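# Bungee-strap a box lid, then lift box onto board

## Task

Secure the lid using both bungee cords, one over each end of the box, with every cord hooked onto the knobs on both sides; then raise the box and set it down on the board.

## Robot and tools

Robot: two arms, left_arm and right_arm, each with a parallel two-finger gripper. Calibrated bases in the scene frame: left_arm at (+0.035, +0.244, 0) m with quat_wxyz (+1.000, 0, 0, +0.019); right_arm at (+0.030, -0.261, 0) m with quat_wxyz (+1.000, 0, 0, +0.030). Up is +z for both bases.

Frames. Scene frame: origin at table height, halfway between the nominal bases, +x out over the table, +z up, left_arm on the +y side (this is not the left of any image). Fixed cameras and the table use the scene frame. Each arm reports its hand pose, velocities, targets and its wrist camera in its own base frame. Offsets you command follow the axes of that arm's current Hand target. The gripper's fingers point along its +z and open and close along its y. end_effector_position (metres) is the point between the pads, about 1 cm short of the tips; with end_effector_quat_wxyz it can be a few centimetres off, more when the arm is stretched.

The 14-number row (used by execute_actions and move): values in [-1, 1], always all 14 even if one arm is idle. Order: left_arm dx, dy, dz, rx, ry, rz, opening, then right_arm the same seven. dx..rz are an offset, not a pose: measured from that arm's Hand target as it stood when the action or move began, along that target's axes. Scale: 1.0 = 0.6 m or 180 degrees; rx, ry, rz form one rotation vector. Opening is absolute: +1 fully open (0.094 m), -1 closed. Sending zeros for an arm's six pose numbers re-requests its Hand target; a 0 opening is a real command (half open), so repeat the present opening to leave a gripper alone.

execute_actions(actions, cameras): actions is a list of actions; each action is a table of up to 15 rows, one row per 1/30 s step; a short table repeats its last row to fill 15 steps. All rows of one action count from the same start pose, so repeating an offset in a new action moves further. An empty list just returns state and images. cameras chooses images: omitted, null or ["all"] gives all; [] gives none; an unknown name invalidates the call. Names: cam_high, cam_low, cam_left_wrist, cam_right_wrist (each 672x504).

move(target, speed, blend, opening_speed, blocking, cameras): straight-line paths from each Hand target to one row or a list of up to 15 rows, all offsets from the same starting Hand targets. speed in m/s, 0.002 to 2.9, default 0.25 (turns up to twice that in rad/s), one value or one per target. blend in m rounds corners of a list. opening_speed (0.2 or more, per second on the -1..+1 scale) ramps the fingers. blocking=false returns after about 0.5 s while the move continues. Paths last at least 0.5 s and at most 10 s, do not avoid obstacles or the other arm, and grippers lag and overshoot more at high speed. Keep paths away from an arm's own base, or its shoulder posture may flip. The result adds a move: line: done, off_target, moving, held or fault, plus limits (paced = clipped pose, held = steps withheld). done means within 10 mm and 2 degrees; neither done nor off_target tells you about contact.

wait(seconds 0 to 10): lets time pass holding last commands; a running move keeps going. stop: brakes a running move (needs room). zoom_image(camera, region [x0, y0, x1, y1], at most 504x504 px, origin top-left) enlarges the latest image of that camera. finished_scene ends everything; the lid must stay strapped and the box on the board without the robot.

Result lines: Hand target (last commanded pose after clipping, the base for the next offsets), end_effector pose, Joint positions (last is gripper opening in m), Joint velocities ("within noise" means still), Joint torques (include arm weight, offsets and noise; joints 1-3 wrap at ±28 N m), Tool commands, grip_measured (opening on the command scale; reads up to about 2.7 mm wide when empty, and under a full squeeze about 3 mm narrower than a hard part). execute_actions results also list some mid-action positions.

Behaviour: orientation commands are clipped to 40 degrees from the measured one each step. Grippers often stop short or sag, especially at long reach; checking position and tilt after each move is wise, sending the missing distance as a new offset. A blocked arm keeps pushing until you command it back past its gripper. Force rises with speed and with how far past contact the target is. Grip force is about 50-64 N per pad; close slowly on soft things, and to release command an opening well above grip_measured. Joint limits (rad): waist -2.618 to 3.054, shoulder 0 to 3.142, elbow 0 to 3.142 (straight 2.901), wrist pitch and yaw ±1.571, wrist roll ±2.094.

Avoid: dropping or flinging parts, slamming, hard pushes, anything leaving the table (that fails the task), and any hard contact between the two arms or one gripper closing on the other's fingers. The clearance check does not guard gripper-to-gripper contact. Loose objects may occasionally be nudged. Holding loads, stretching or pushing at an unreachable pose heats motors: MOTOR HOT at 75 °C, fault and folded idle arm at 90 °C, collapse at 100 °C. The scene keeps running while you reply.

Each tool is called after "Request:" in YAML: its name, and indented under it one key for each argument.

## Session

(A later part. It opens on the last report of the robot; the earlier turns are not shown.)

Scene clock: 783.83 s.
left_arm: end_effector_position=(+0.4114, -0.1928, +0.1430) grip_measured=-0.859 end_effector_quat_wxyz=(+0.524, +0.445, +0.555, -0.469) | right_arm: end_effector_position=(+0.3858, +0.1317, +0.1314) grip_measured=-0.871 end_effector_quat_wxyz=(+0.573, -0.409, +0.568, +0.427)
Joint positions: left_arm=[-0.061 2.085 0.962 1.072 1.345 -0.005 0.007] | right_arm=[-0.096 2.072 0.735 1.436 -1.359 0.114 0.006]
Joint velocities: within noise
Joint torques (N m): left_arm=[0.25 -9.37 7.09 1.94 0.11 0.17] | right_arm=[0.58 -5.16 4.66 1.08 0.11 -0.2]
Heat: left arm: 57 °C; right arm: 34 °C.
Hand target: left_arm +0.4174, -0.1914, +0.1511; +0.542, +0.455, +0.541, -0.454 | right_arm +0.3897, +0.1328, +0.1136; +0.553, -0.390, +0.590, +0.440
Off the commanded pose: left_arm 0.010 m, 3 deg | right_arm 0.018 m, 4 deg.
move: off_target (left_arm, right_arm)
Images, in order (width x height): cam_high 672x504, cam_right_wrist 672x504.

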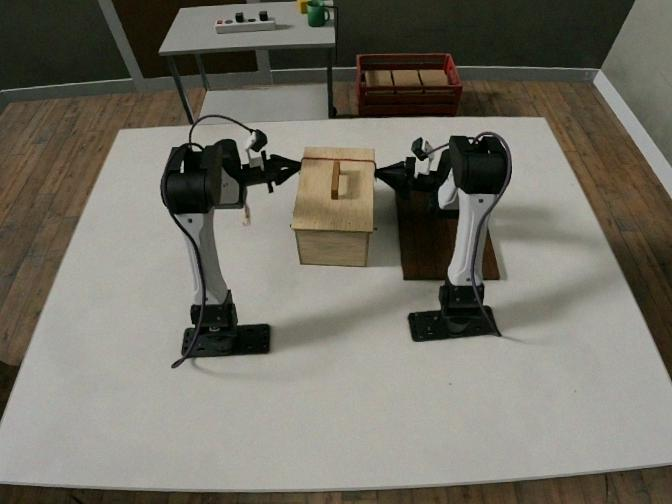

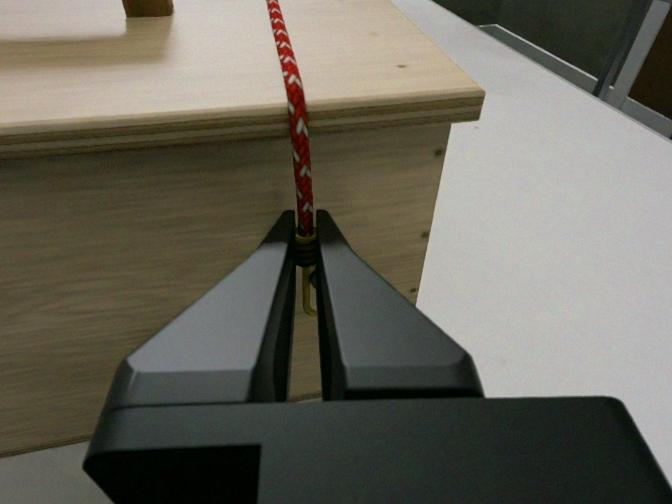

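Request:
move:
  target: [0,0,0,0,0,0,-0.95,0.001,0,0.0092,0,0,0,-0.95]
  speed: 0.04
  cameras: ["cam_right_wrist", "cam_high"]

Request:
zoom_image:
  camera: "cam_right_wrist"
  region: [294, 256, 326, 324]

Request:
zoom_image:
  camera: "cam_high"
  region: [350, 140, 420, 210]

Scene clock: 788.00 s.
left_arm: end_effector_position=(+0.4114, -0.1928, +0.1430) grip_measured=-0.859 end_effector_quat_wxyz=(+0.524, +0.445, +0.555, -0.469) | right_arm: end_effector_position=(+0.3872, +0.1356, +0.1314) grip_measured=-0.871 end_effector_quat_wxyz=(+0.574, -0.407, +0.569, +0.426)
Joint positions: left_arm=[-0.061 2.085 0.962 1.072 1.345 -0.005 0.007] | right_arm=[-0.083 2.072 0.735 1.434 -1.341 0.111 0.006]
Joint velocities: within noise
Joint torques (N m): left_arm=[0.27 -9.36 7.08 1.95 0.11 0.17] | right_arm=[0.85 -4.78 5.09 1.1 0.06 -0.2]
Heat: left arm: 57 °C; right arm: 34 °C.
Hand target: left_arm +0.4174, -0.1914, +0.1511; +0.542, +0.455, +0.541, -0.454 | right_arm +0.3914, +0.1381, +0.1130; +0.553, -0.390, +0.590, +0.440
Off the commanded pose: left_arm 0.010 m, 3 deg | right_arm 0.019 m, 4 deg.
move: off_target (left_arm, right_arm)
Images, in order (width x height): cam_high 672x504, cam_right_wrist 672x504.

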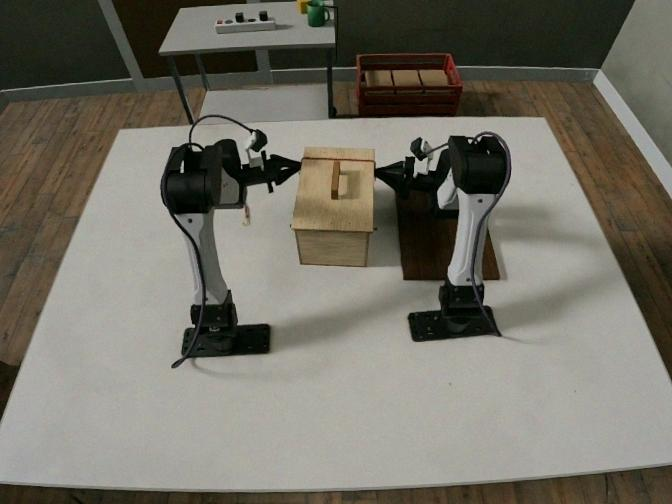

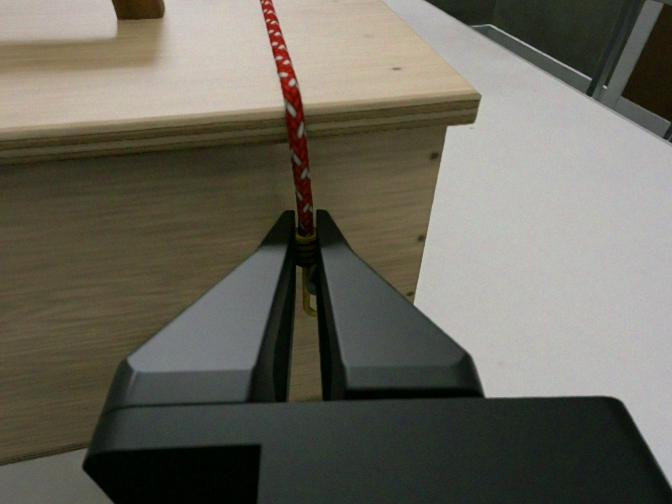

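Scaled by 7.412.

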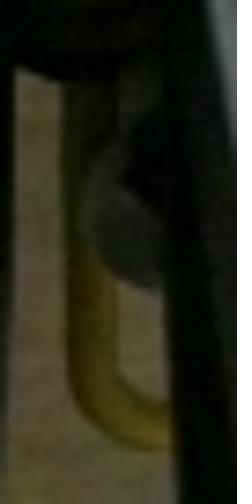

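Scaled by 7.200.

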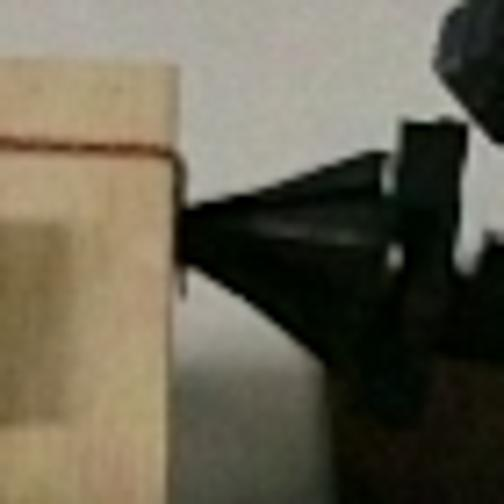

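Request:
move:
  target: [0,0,0,0,0,0,-0.95,0.0005,0.003,0.0083,0,0,0,-0.95]
  speed: 0.04
  cameras: ["cam_right_wrist", "cam_high"]

Request:
zoom_image:
  camera: "cam_right_wrist"
  region: [294, 256, 326, 324]

Request:
zoom_image:
  camera: "cam_high"
  region: [350, 140, 420, 210]

Scene clock: 792.90 s.
left_arm: end_effector_position=(+0.4114, -0.1928, +0.1430) grip_measured=-0.859 end_effector_quat_wxyz=(+0.524, +0.445, +0.555, -0.469) | right_arm: end_effector_position=(+0.3875, +0.1374, +0.1316) grip_measured=-0.871 end_effector_quat_wxyz=(+0.575, -0.407, +0.568, +0.425)
Joint positions: left_arm=[-0.061 2.085 0.962 1.072 1.345 -0.005 0.007] | right_arm=[-0.078 2.072 0.735 1.434 -1.334 0.109 0.006]
Joint velocities: within noise
Joint torques (N m): left_arm=[0.27 -9.36 7.1 1.95 0.11 0.17] | right_arm=[1.61 -4.97 4.83 1.08 0.15 -0.21]
Heat: left arm: 57 °C; right arm: 34 °C.
Hand target: left_arm +0.4174, -0.1914, +0.1511; +0.542, +0.455, +0.541, -0.454 | right_arm +0.3912, +0.1433, +0.1128; +0.553, -0.390, +0.590, +0.440
Off the commanded pose: left_arm 0.010 m, 3 deg | right_arm 0.020 m, 4 deg.
move: off_target (left_arm, right_arm)
Images, in order (width x height): cam_high 672x504, cam_right_wrist 672x504.

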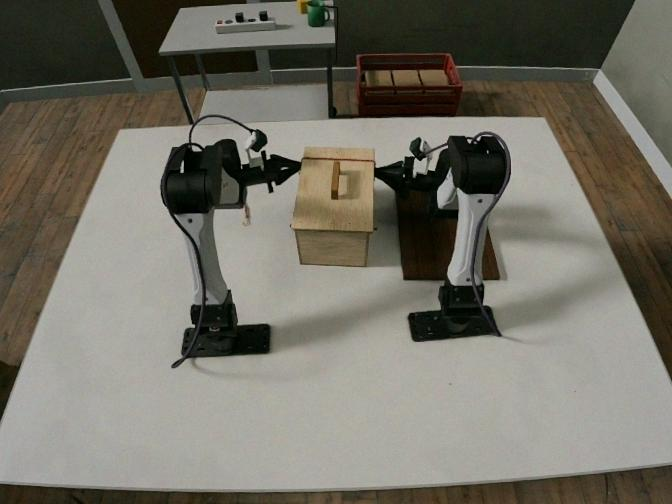

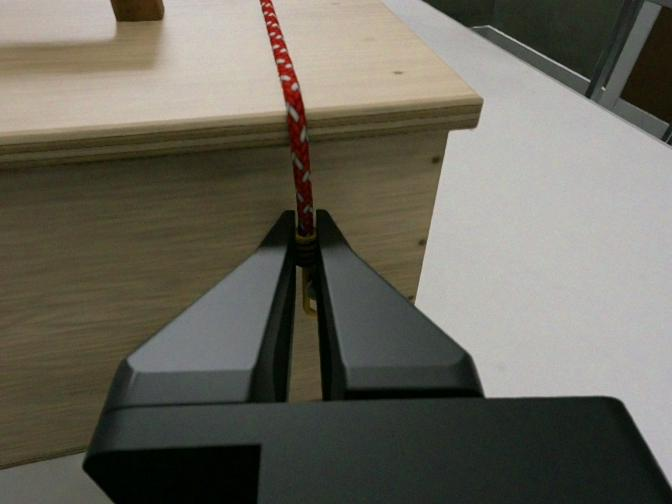

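Scaled by 7.412.

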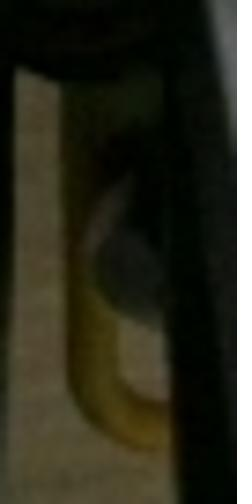

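Scaled by 7.200.

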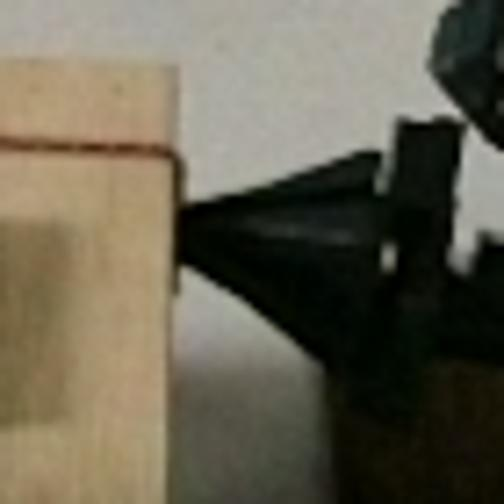

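Request:
move:
  target: [0,0,0,0,0,0,-0.95,-0.025,0.009,-0.003,0,0,0,-0.95]
  speed: 0.05
  cameras: ["cam_right_wrist"]

Request:
zoom_image:
  camera: "cam_right_wrist"
  region: [294, 256, 326, 324]

Scene clock: 797.73 s.
left_arm: end_effector_position=(+0.4114, -0.1928, +0.1430) grip_measured=-0.859 end_effector_quat_wxyz=(+0.524, +0.445, +0.555, -0.469) | right_arm: end_effector_position=(+0.3879, +0.1389, +0.1328) grip_measured=-0.871 end_effector_quat_wxyz=(+0.573, -0.404, +0.572, +0.427)
Joint positions: left_arm=[-0.061 2.085 0.962 1.072 1.345 -0.005 0.007] | right_arm=[-0.073 2.063 0.735 1.415 -1.328 0.111 0.006]
Joint velocities: within noise
Joint torques (N m): left_arm=[0.31 -9.37 7.1 1.95 0.11 0.17] | right_arm=[1.14 -9.76 3.71 1.1 0.07 0]
Heat: left arm: 57 °C; right arm: 34 °C.
Hand target: left_arm +0.4174, -0.1914, +0.1511; +0.542, +0.455, +0.541, -0.454 | right_arm +0.3868, +0.1429, +0.1282; +0.553, -0.390, +0.590, +0.440
Off the commanded pose: left_arm 0.010 m, 3 deg | right_arm 0.006 m, 4 deg.
move: off_target (left_arm, right_arm)
Images, in order (width x height): cam_right_wrist 672x504.

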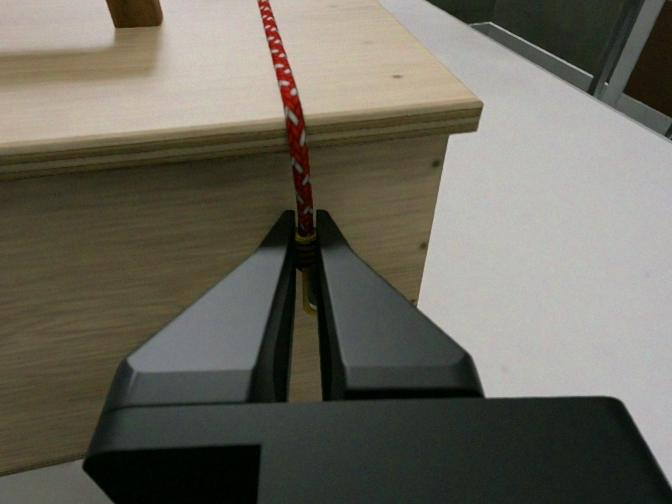

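Scaled by 7.412.

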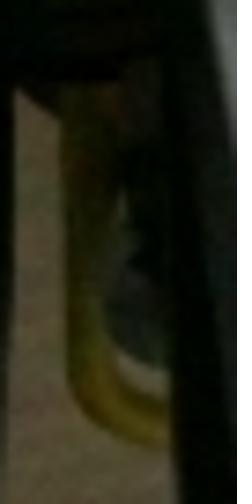

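Request:
move:
  target: [0,0,0,0,0,0,-0.95,-0.018,0.002,0,0,0,0,-0.95]
  speed: 0.05
  cameras: ["cam_right_wrist", "cam_high"]

Request:
zoom_image:
  camera: "cam_right_wrist"
  region: [294, 256, 326, 324]

Request:
zoom_image:
  camera: "cam_high"
  region: [350, 140, 420, 210]

Scene clock: 799.93 s.
left_arm: end_effector_position=(+0.4114, -0.1928, +0.1430) grip_measured=-0.859 end_effector_quat_wxyz=(+0.524, +0.445, +0.555, -0.469) | right_arm: end_effector_position=(+0.3880, +0.1388, +0.1405) grip_measured=-0.871 end_effector_quat_wxyz=(+0.566, -0.395, +0.579, +0.434)
Joint positions: left_arm=[-0.061 2.085 0.962 1.072 1.345 -0.005 0.007] | right_arm=[-0.073 2.021 0.735 1.353 -1.325 0.12 0.006]
Joint velocities: within noise
Joint torques (N m): left_arm=[0.27 -9.36 7.09 1.95 0.11 0.17] | right_arm=[1.17 -10.11 4.19 1.17 0.05 -0.14]
Heat: left arm: 57 °C; right arm: 34 °C.
Hand target: left_arm +0.4174, -0.1914, +0.1511; +0.542, +0.455, +0.541, -0.454 | right_arm +0.3865, +0.1429, +0.1390; +0.553, -0.390, +0.590, +0.440
Off the commanded pose: left_arm 0.010 m, 3 deg | right_arm 0.005 m, 2 deg.
move: off_target (left_arm)
Images, in order (width x height): cam_high 672x504, cam_right_wrist 672x504.

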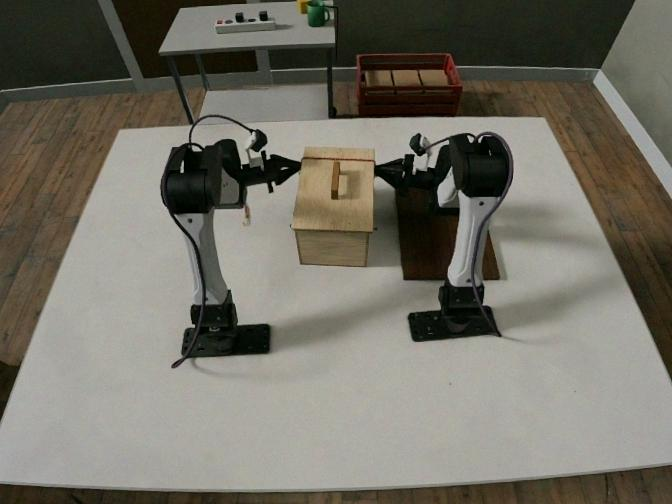

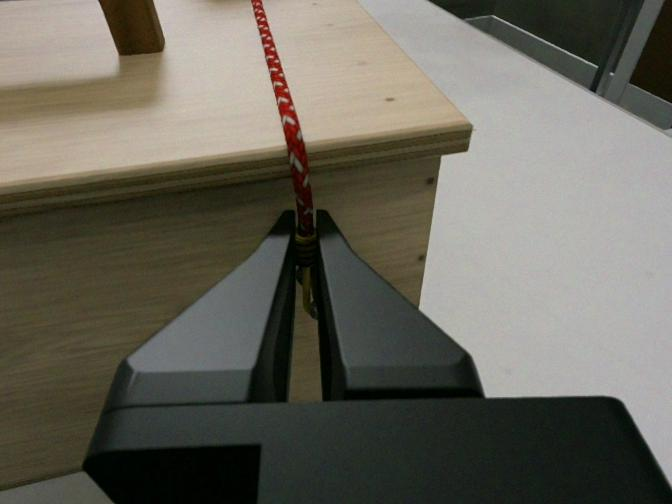

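Scaled by 7.412.

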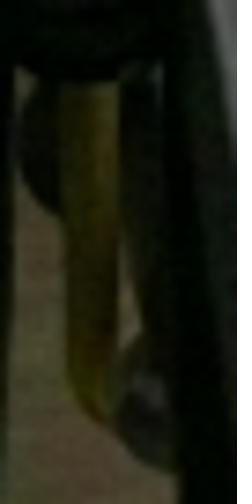

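Scaled by 7.200.

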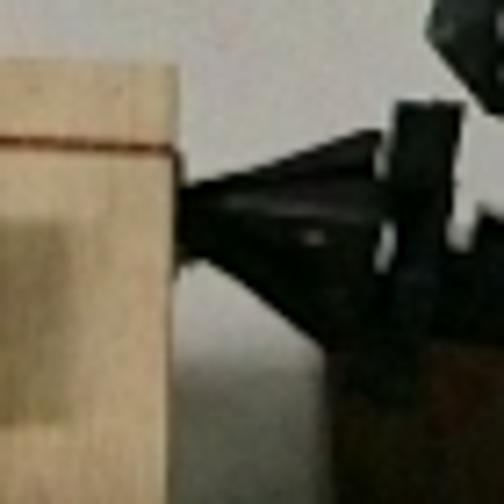

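Request:
move:
  target: [0,0,0,0,0,0,-0.95,0,0,0,0,0,0,-0.7]
  speed: 0.05
  opening_speed: 0.3
  cameras: ["cam_right_wrist", "cam_high"]

Request:
zoom_image:
  camera: "cam_right_wrist"
  region: [270, 200, 350, 330]

Scene clock: 805.10 s.
left_arm: end_effector_position=(+0.4114, -0.1928, +0.1430) grip_measured=-0.859 end_effector_quat_wxyz=(+0.524, +0.445, +0.555, -0.469) | right_arm: end_effector_position=(+0.3876, +0.1404, +0.1340) grip_measured=-0.703 end_effector_quat_wxyz=(+0.552, -0.386, +0.591, +0.444)
Joint positions: left_arm=[-0.061 2.085 0.962 1.072 1.345 -0.005 0.007] | right_arm=[-0.069 2.021 0.735 1.296 -1.325 0.108 0.014]
Joint velocities: within noise
Joint torques (N m): left_arm=[0.25 -9.37 7.09 1.94 0.11 0.17] | right_arm=[0.83 -10.97 4.3 1.5 0.01 -0.18]
Heat: left arm: 57 °C; right arm: 34 °C.
Hand target: left_arm +0.4174, -0.1914, +0.1511; +0.542, +0.455, +0.541, -0.454 | right_arm +0.3865, +0.1429, +0.1390; +0.553, -0.390, +0.590, +0.440
Off the commanded pose: left_arm 0.010 m, 3 deg | right_arm 0.006 m, 1 deg.
move: off_target (left_arm)
Images, in order (width x height): cam_high 672x504, cam_right_wrist 672x504.

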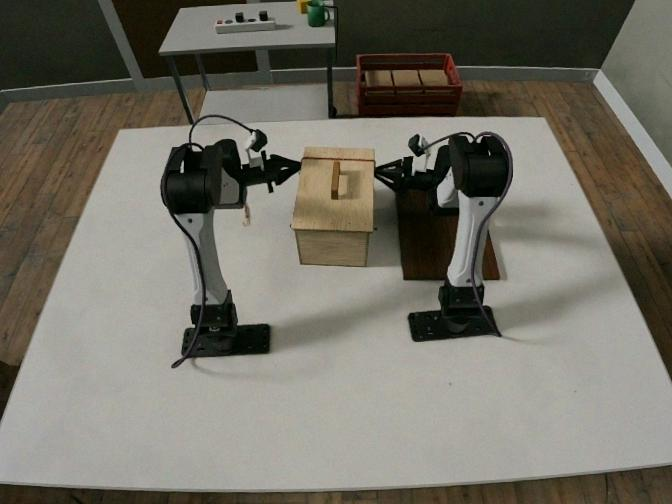

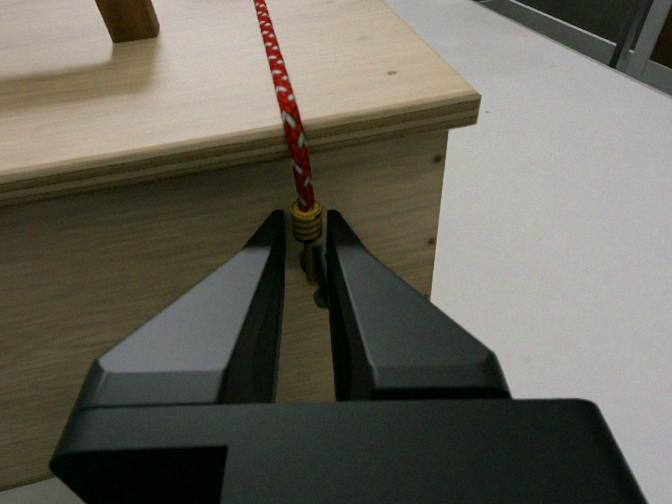

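Scaled by 3.877.

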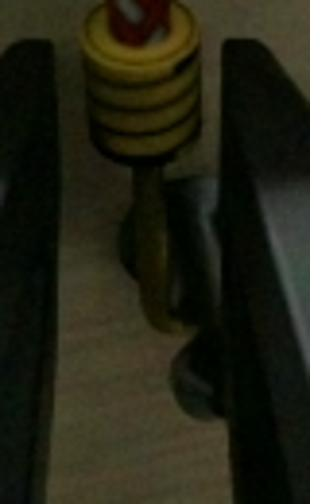

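Request:
move:
  target: [0,0,0,0,0,0,-0.95,0,0,0,0,0,0,-0.3]
  speed: 0.05
  opening_speed: 0.6
  cameras: ["cam_left_wrist", "cam_low"]

Request:
zoom_image:
  camera: "cam_left_wrist"
  region: [260, 200, 360, 330]

Request:
zoom_image:
  camera: "cam_low"
  region: [315, 240, 375, 300]

Scene clock: 808.43 s.
left_arm: end_effector_position=(+0.4114, -0.1928, +0.1430) grip_measured=-0.859 end_effector_quat_wxyz=(+0.524, +0.445, +0.555, -0.469) | right_arm: end_effector_position=(+0.3877, +0.1403, +0.1309) grip_measured=-0.303 end_effector_quat_wxyz=(+0.545, -0.380, +0.598, +0.449)
Joint positions: left_arm=[-0.061 2.085 0.962 1.072 1.345 -0.005 0.007] | right_arm=[-0.069 2.021 0.735 1.269 -1.325 0.106 0.033]
Joint velocities: within noise
Joint torques (N m): left_arm=[0.28 -9.37 7.08 1.95 0.11 0.17] | right_arm=[0.83 -11.14 4.34 1.75 -0.01 -0.22]
Heat: left arm: 57 °C; right arm: 34 °C.
Hand target: left_arm +0.4174, -0.1914, +0.1511; +0.542, +0.455, +0.541, -0.454 | right_arm +0.3866, +0.1429, +0.1391; +0.553, -0.390, +0.590, +0.440
Off the commanded pose: left_arm 0.010 m, 3 deg | right_arm 0.009 m, 2 deg.
move: off_target (left_arm)
Images, in order (width x height): cam_low 672x504, cam_left_wrist 672x504.

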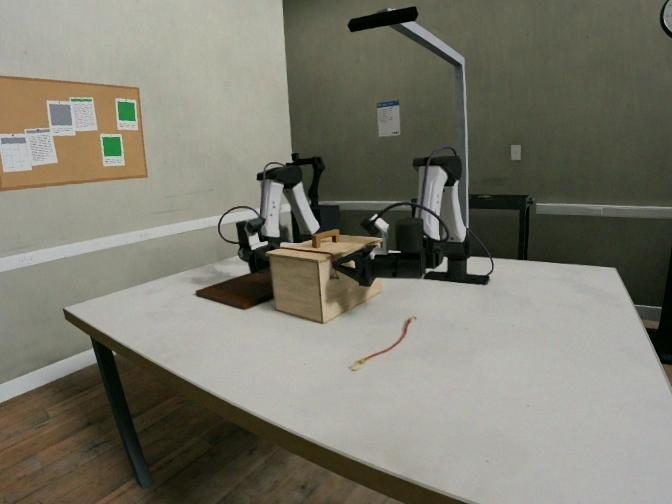

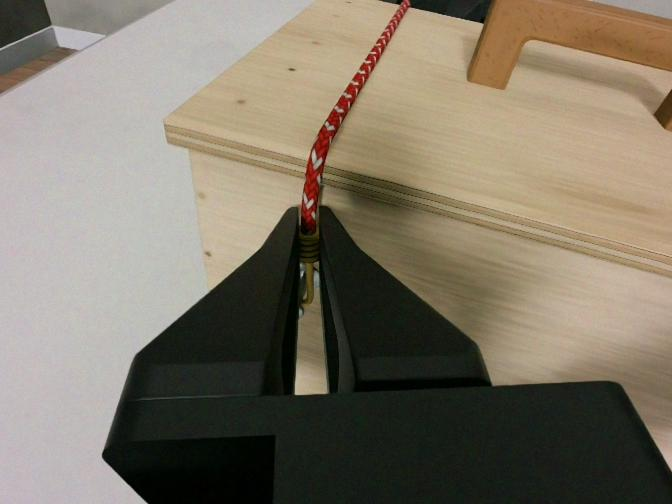

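Scaled by 3.877.

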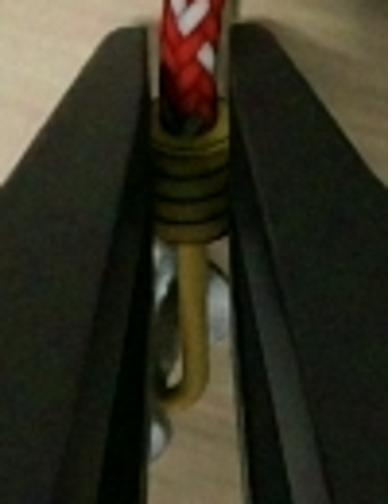

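Scaled by 8.400.

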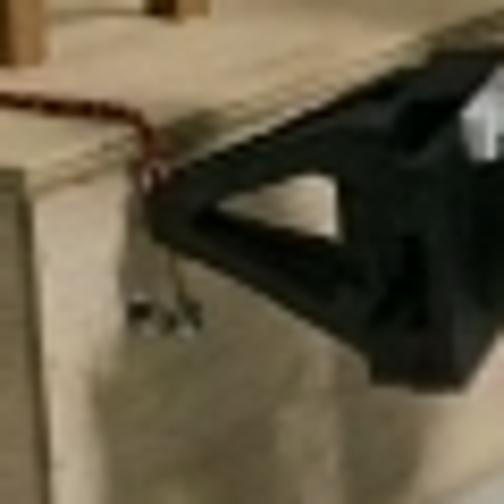

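Request:
move:
  target: [0,0,0,0,0,0,-0.6,0,0,-0.1,0,0,0,-0.3]
  speed: 0.1
  opening_speed: 0.4
  cameras: ["cam_left_wrist", "cam_right_wrist", "cam_high"]

Request:
zoom_image:
  camera: "cam_left_wrist"
  region: [260, 200, 360, 330]

Request:
zoom_image:
  camera: "cam_right_wrist"
  region: [220, 60, 420, 220]

Scene clock: 811.23 s.
left_arm: end_effector_position=(+0.4114, -0.1928, +0.1442) grip_measured=-0.603 end_effector_quat_wxyz=(+0.527, +0.448, +0.551, -0.466) | right_arm: end_effector_position=(+0.3725, +0.0863, +0.1284) grip_measured=-0.303 end_effector_quat_wxyz=(+0.542, -0.374, +0.601, +0.452)
Joint positions: left_arm=[-0.061 2.085 0.962 1.084 1.345 -0.005 0.019] | right_arm=[-0.237 2.009 0.702 1.268 -1.489 0.101 0.033]
Joint velocities: within noise
Joint torques (N m): left_arm=[0.27 -9.28 7.09 1.85 0.1 0.14] | right_arm=[-0.12 -11.89 3.37 1.8 -0.18 -0.19]
Heat: left arm: 57 °C; right arm: 34 °C.
Hand target: left_arm +0.4174, -0.1914, +0.1511; +0.542, +0.455, +0.541, -0.454 | right_arm +0.3681, +0.0859, +0.1391; +0.553, -0.390, +0.590, +0.440
Off the commanded pose: left_arm 0.009 m, 3 deg | right_arm 0.012 m, 3 deg.
move: off_target (left_arm, right_arm)
Images, in order (width x height): cam_high 672x504, cam_left_wrist 672x504, cam_right_wrist 672x504.

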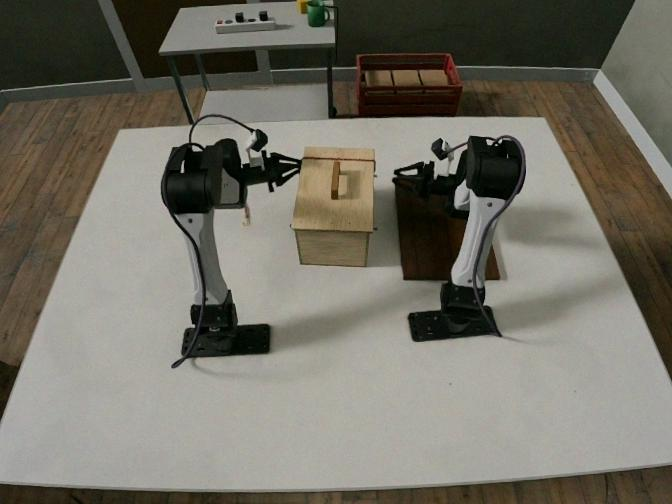

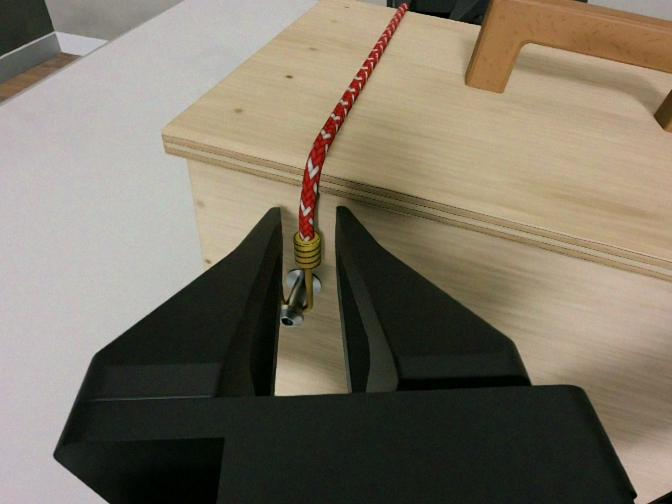

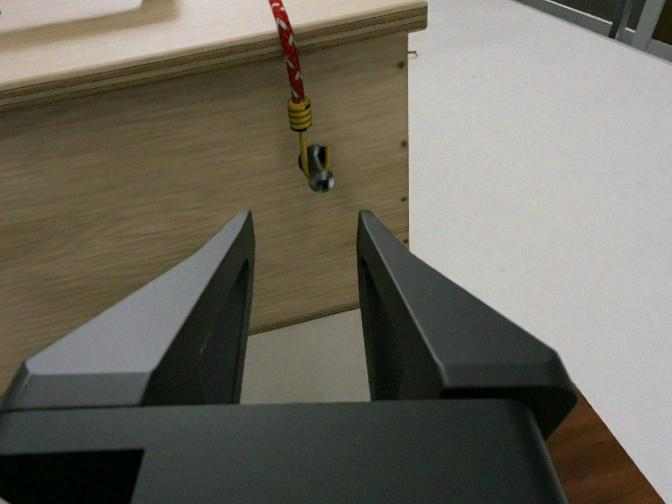

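Scaled by 3.877.

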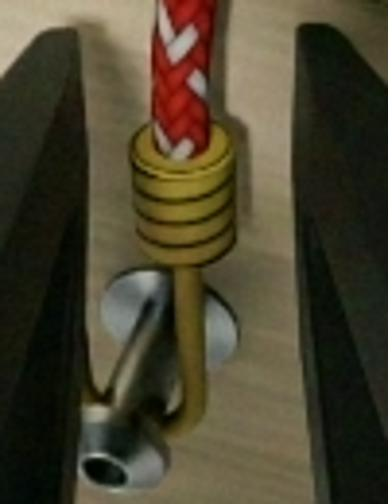

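Scaled by 2.520.

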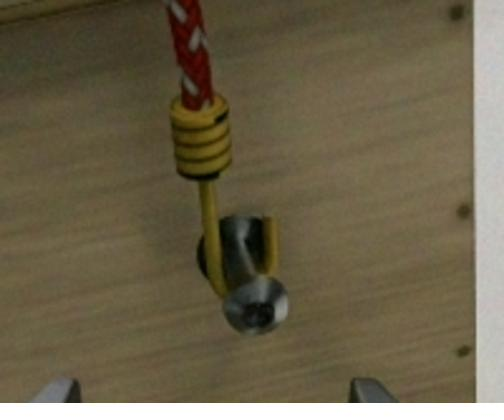

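Request:
move:
  target: [0,0,-0.03,0,0,0,-0.2,0,0,0,0,0,0,-0.3]
  speed: 0.1
  opening_speed: 1.0
  cameras: ["cam_left_wrist"]

Scene clock: 814.97 s.
left_arm: end_effector_position=(+0.4149, -0.1750, +0.1449) grip_measured=-0.203 end_effector_quat_wxyz=(+0.533, +0.444, +0.554, -0.461) | right_arm: end_effector_position=(+0.3723, +0.0864, +0.1284) grip_measured=-0.303 end_effector_quat_wxyz=(+0.542, -0.375, +0.601, +0.453)
Joint positions: left_arm=[-0.016 2.085 0.962 1.089 1.374 -0.005 0.037] | right_arm=[-0.237 2.009 0.702 1.268 -1.49 0.101 0.033]
Joint velocities: within noise
Joint torques (N m): left_arm=[0.29 -10.03 5.72 1.83 0.26 0.15] | right_arm=[-0.1 -11.89 3.37 1.8 -0.16 -0.19]
Heat: left arm: 57 °C; right arm: 35 °C.
Hand target: left_arm +0.4142, -0.1738, +0.1510; +0.542, +0.455, +0.541, -0.454 | right_arm +0.3681, +0.0859, +0.1391; +0.553, -0.390, +0.590, +0.440
Off the commanded pose: left_arm 0.006 m, 2 deg | right_arm 0.011 m, 3 deg.
move: off_target (right_arm)
Images, in order (width x height): cam_left_wrist 672x504.

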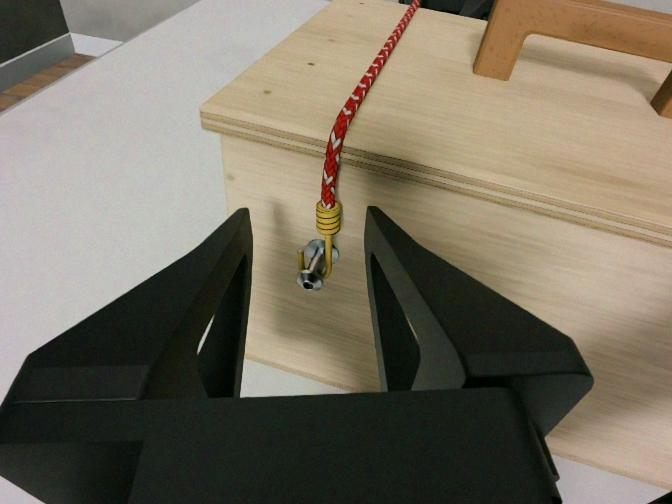

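Request:
zoom_image:
  camera: "cam_high"
  region: [270, 130, 410, 280]

This scene's latest camera images include none from cam_high. They are from: cam_left_wrist. cam_high's image comes with the result of a call that names it in "cameras".

Request:
move:
  target: [-0.115,-0.0396,-0.1996,-0.2778,0,0,-0.2,-0.0933,0.0978,-0.092,0.1775,-0.0078,-0.0271,-0.95]
  speed: 0.3
  cameras: ["cam_high", "cam_left_wrist"]

Request:
zoom_image:
  camera: "cam_high"
  region: [270, 130, 410, 280]

Request:
zoom_image:
  camera: "cam_high"
  region: [180, 100, 300, 240]

Scene clock: 864.73 s.
left_arm: end_effector_position=(+0.3715, -0.0626, +0.2195) grip_measured=-0.203 end_effector_quat_wxyz=(+0.680, +0.187, +0.683, -0.192) | right_arm: end_effector_position=(+0.3006, +0.0522, +0.1988) grip_measured=-0.947 end_effector_quat_wxyz=(+0.659, -0.242, +0.665, +0.253)
Joint positions: left_arm=[0.116 1.29 0.427 0.861 0.657 -0.007 0.037] | right_arm=[-0.341 1.124 0.237 0.883 -1.055 0.015 0.002]
Joint velocities: within noise
Joint torques (N m): left_arm=[0.1 -4.92 5.9 2.06 -0.04 0.12] | right_arm=[-0.18 -3.64 6.05 1.9 0.02 -0.17]
Heat: left arm: 58 °C; right arm: 40 °C.
Hand target: left_arm +0.3700, -0.0599, +0.2200; +0.683, +0.183, +0.683, -0.183 | right_arm +0.3001, +0.0499, +0.2000; +0.664, -0.242, +0.664, +0.242
Off the commanded pose: left_arm 0.003 m, 1 deg | right_arm 0.003 m, 1 deg.
move: done
Images, in order (width x height): cam_high 672x504, cam_left_wrist 672x504.

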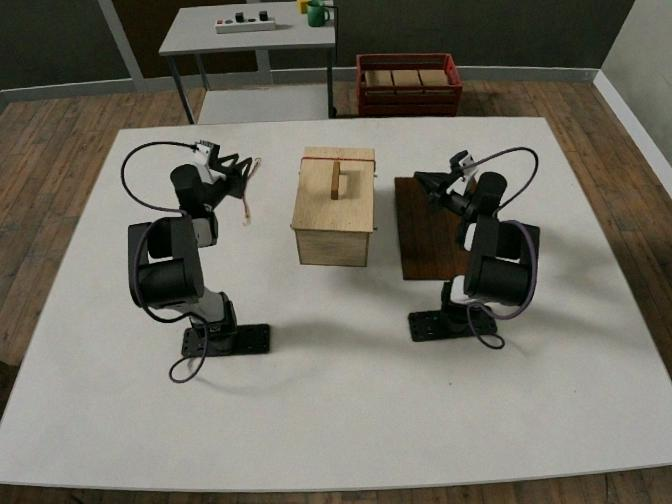

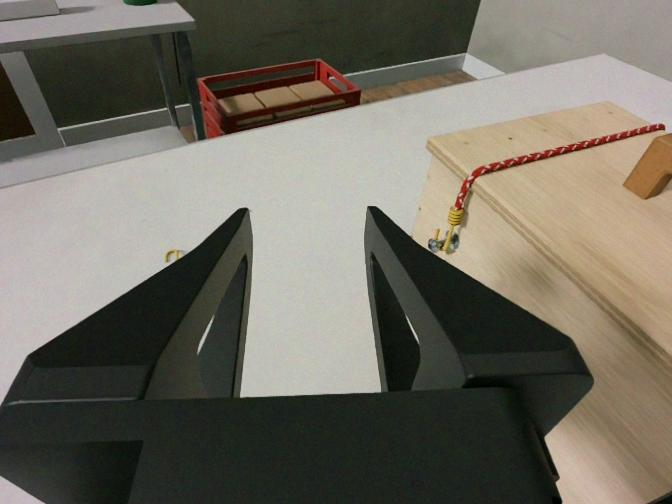

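Scaled by 3.360.

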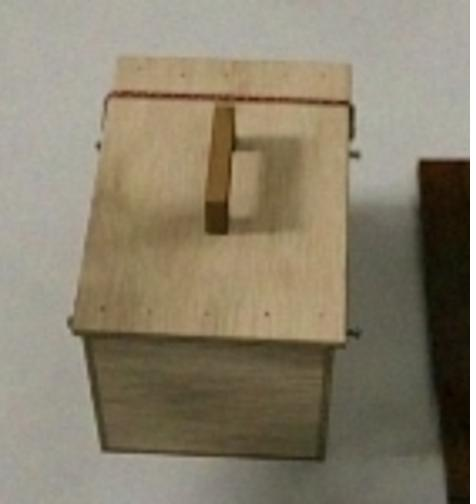

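Scaled by 3.600.

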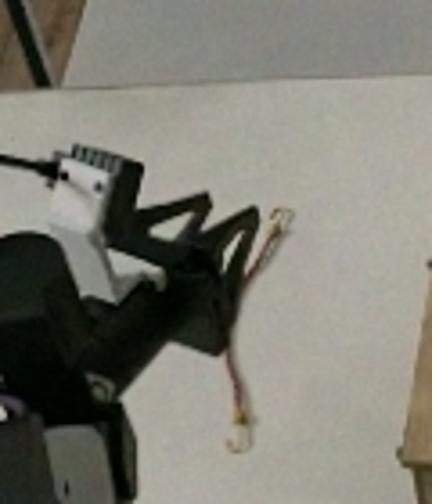

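Request:
move:
  target:
    - [0,0,0,0,0,0,-0.2,0,0.1072,-0.1277,0.079,0.2485,0.0327,-0.95]
    - [0.1667,0.0558,-0.0033,-0.1384,0.4333,-0.1161,-0.2,0.0667,0.3098,-0.1099,-0.0526,0.2492,-0.0218,-0.95]
    - [0.1667,0.0558,-0.0033,-0.1384,0.4333,-0.1161,-0.2,0.1667,0.4283,0.0549,-0.0949,0.248,-0.0392,-0.95]
  speed: 0.4
  blend: [0.03, 0.03, 0]
  cameras: ["cam_high", "cam_left_wrist", "cam_right_wrist"]

Request:
zoom_image:
  camera: "cam_high"
  region: [240, 130, 440, 280]

Scene clock: 891.73 s.
left_arm: end_effector_position=(+0.3782, -0.0291, +0.1136) grip_measured=-0.203 end_effector_quat_wxyz=(+0.079, +0.002, +0.997, -0.005) | right_arm: end_effector_position=(+0.1529, +0.2612, +0.0937) grip_measured=-0.947 end_effector_quat_wxyz=(+0.316, -0.460, +0.810, +0.182)
Joint positions: left_arm=[-0.077 1.834 1.546 -1.124 -0.001 -0.074 0.037] | right_arm=[1.042 1.071 0.545 -0.297 0.002 0.009 0.002]
Joint velocities: within noise
Joint torques (N m): left_arm=[-0.57 -7.8 9.39 0.6 -0.03 -0.06] | right_arm=[0.36 -1.63 7.86 2.34 0.13 0.09]
Heat: left arm: 51 °C; right arm: 36 °C.
Hand target: left_arm +0.3851, -0.0300, +0.1199; +0.088, +0.000, +0.996, +0.000 | right_arm +0.1599, +0.2678, +0.1000; +0.334, -0.448, +0.808, +0.186
Off the commanded pose: left_arm 0.010 m, 1 deg | right_arm 0.011 m, 2 deg.
move: off_target (right_arm)
Images, in order (width x height): cam_high 672x504, cam_left_wrist 672x504, cam_right_wrist 672x504.

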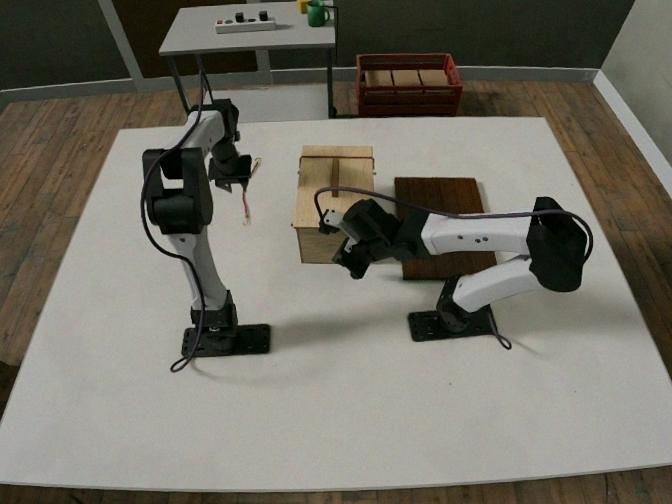

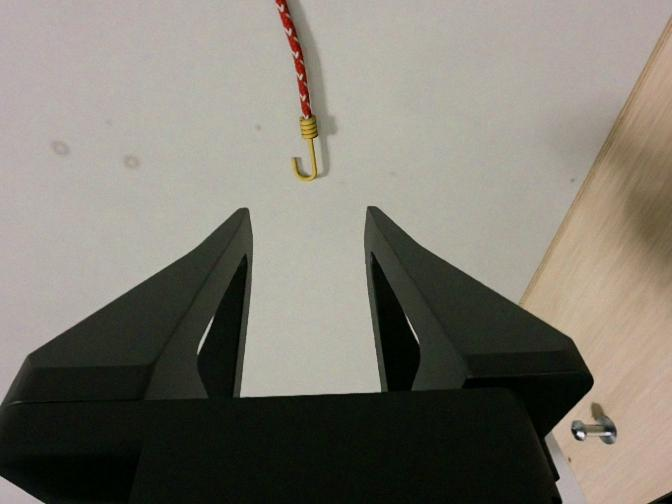

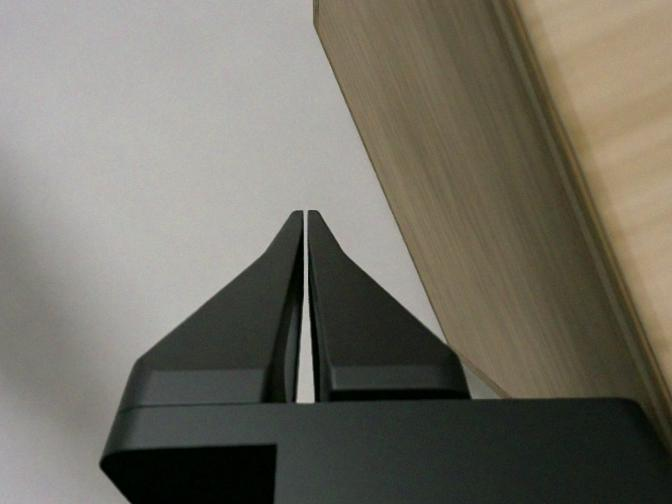

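Scaled by 2.520.

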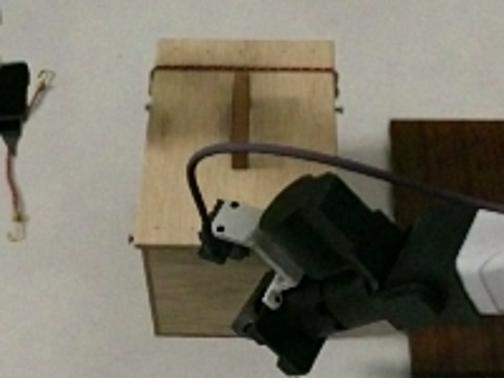

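Request:
move:
  target: [0.022, -0.0017, 0.1144, -0.0034, 0.0555, -0.0388, -0.2, -0.0402, -0.0866, 0.0308, 0, 0, 0, -0.95]
  speed: 0.08
  cameras: ["cam_high", "cam_left_wrist", "cam_right_wrist"]

Request:
zoom_image:
  camera: "cam_left_wrist"
  region: [230, 120, 390, 290]

Scene clock: 900.27 s.
left_arm: end_effector_position=(+0.3715, -0.0285, +0.0445) grip_measured=-0.203 end_effector_quat_wxyz=(-0.017, -0.058, +0.998, +0.003) | right_arm: end_effector_position=(+0.2005, +0.2503, +0.0811) grip_measured=-0.947 end_effector_quat_wxyz=(+0.293, -0.451, +0.825, +0.176)
Joint positions: left_arm=[-0.077 2.027 1.546 -1.125 -0.002 -0.193 0.037] | right_arm=[0.819 1.224 0.612 -0.274 -0.143 -0.13 0.002]
Joint velocities: within noise
Joint torques (N m): left_arm=[-0.28 -9.1 9.03 0.35 0.12 -0.06] | right_arm=[-0.73 -2.77 11.14 2.35 -0.17 -0.21]
Heat: left arm: 52 °C; right arm: 38 °C.
Hand target: left_arm +0.3841, -0.0311, +0.0500; +0.001, -0.061, +0.998, +0.000 | right_arm +0.2200, +0.2659, +0.1040; +0.334, -0.448, +0.808, +0.186
Off the commanded pose: left_arm 0.014 m, 2 deg | right_arm 0.034 m, 5 deg.
move: off_target (left_arm, right_arm)
Images, in order (width x height): cam_high 672x504, cam_left_wrist 672x504, cam_right_wrist 672x504.

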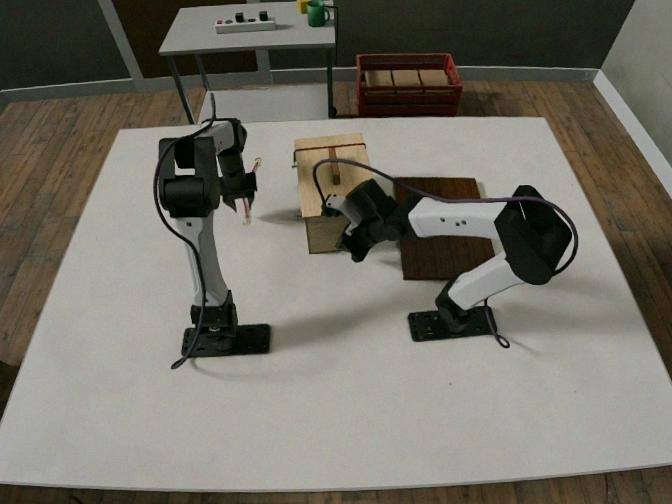

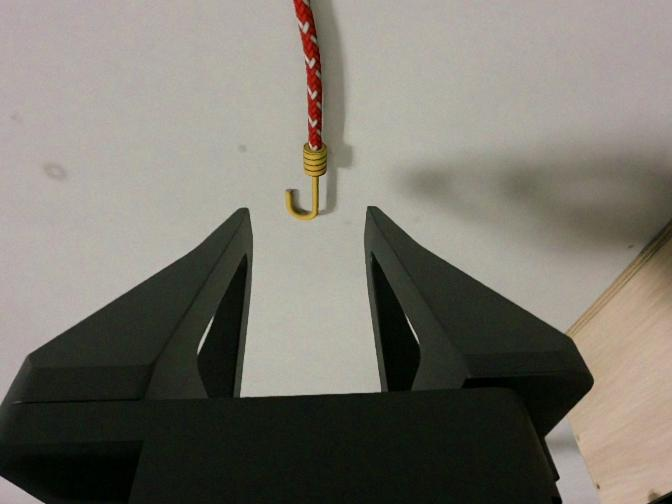

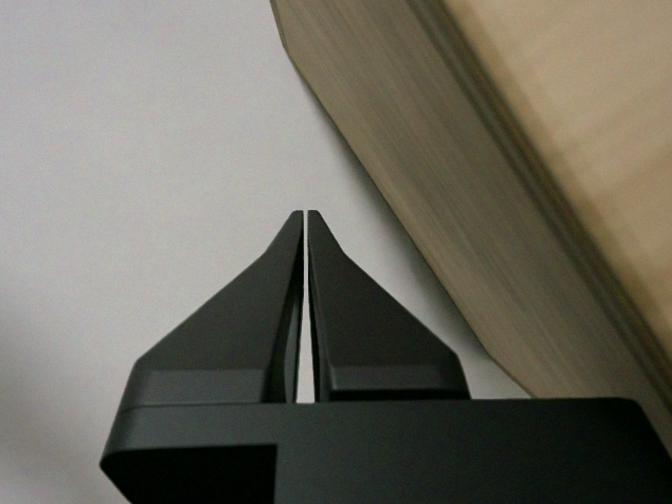

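Scaled by 2.965.

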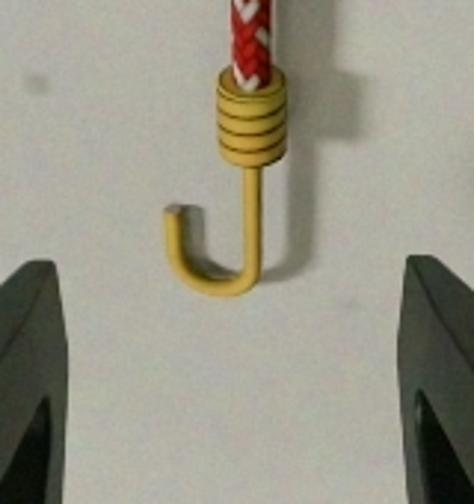

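Request:
zoom_image:
  camera: "cam_high"
  region: [250, 120, 450, 270]

Scaled by 2.520.

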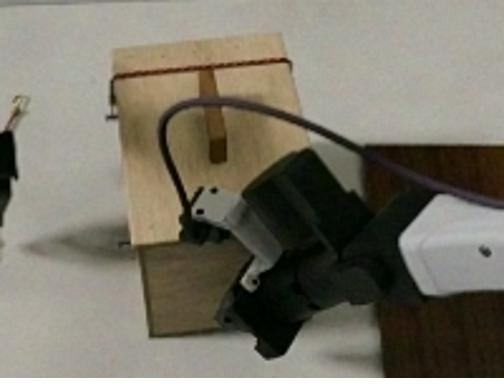

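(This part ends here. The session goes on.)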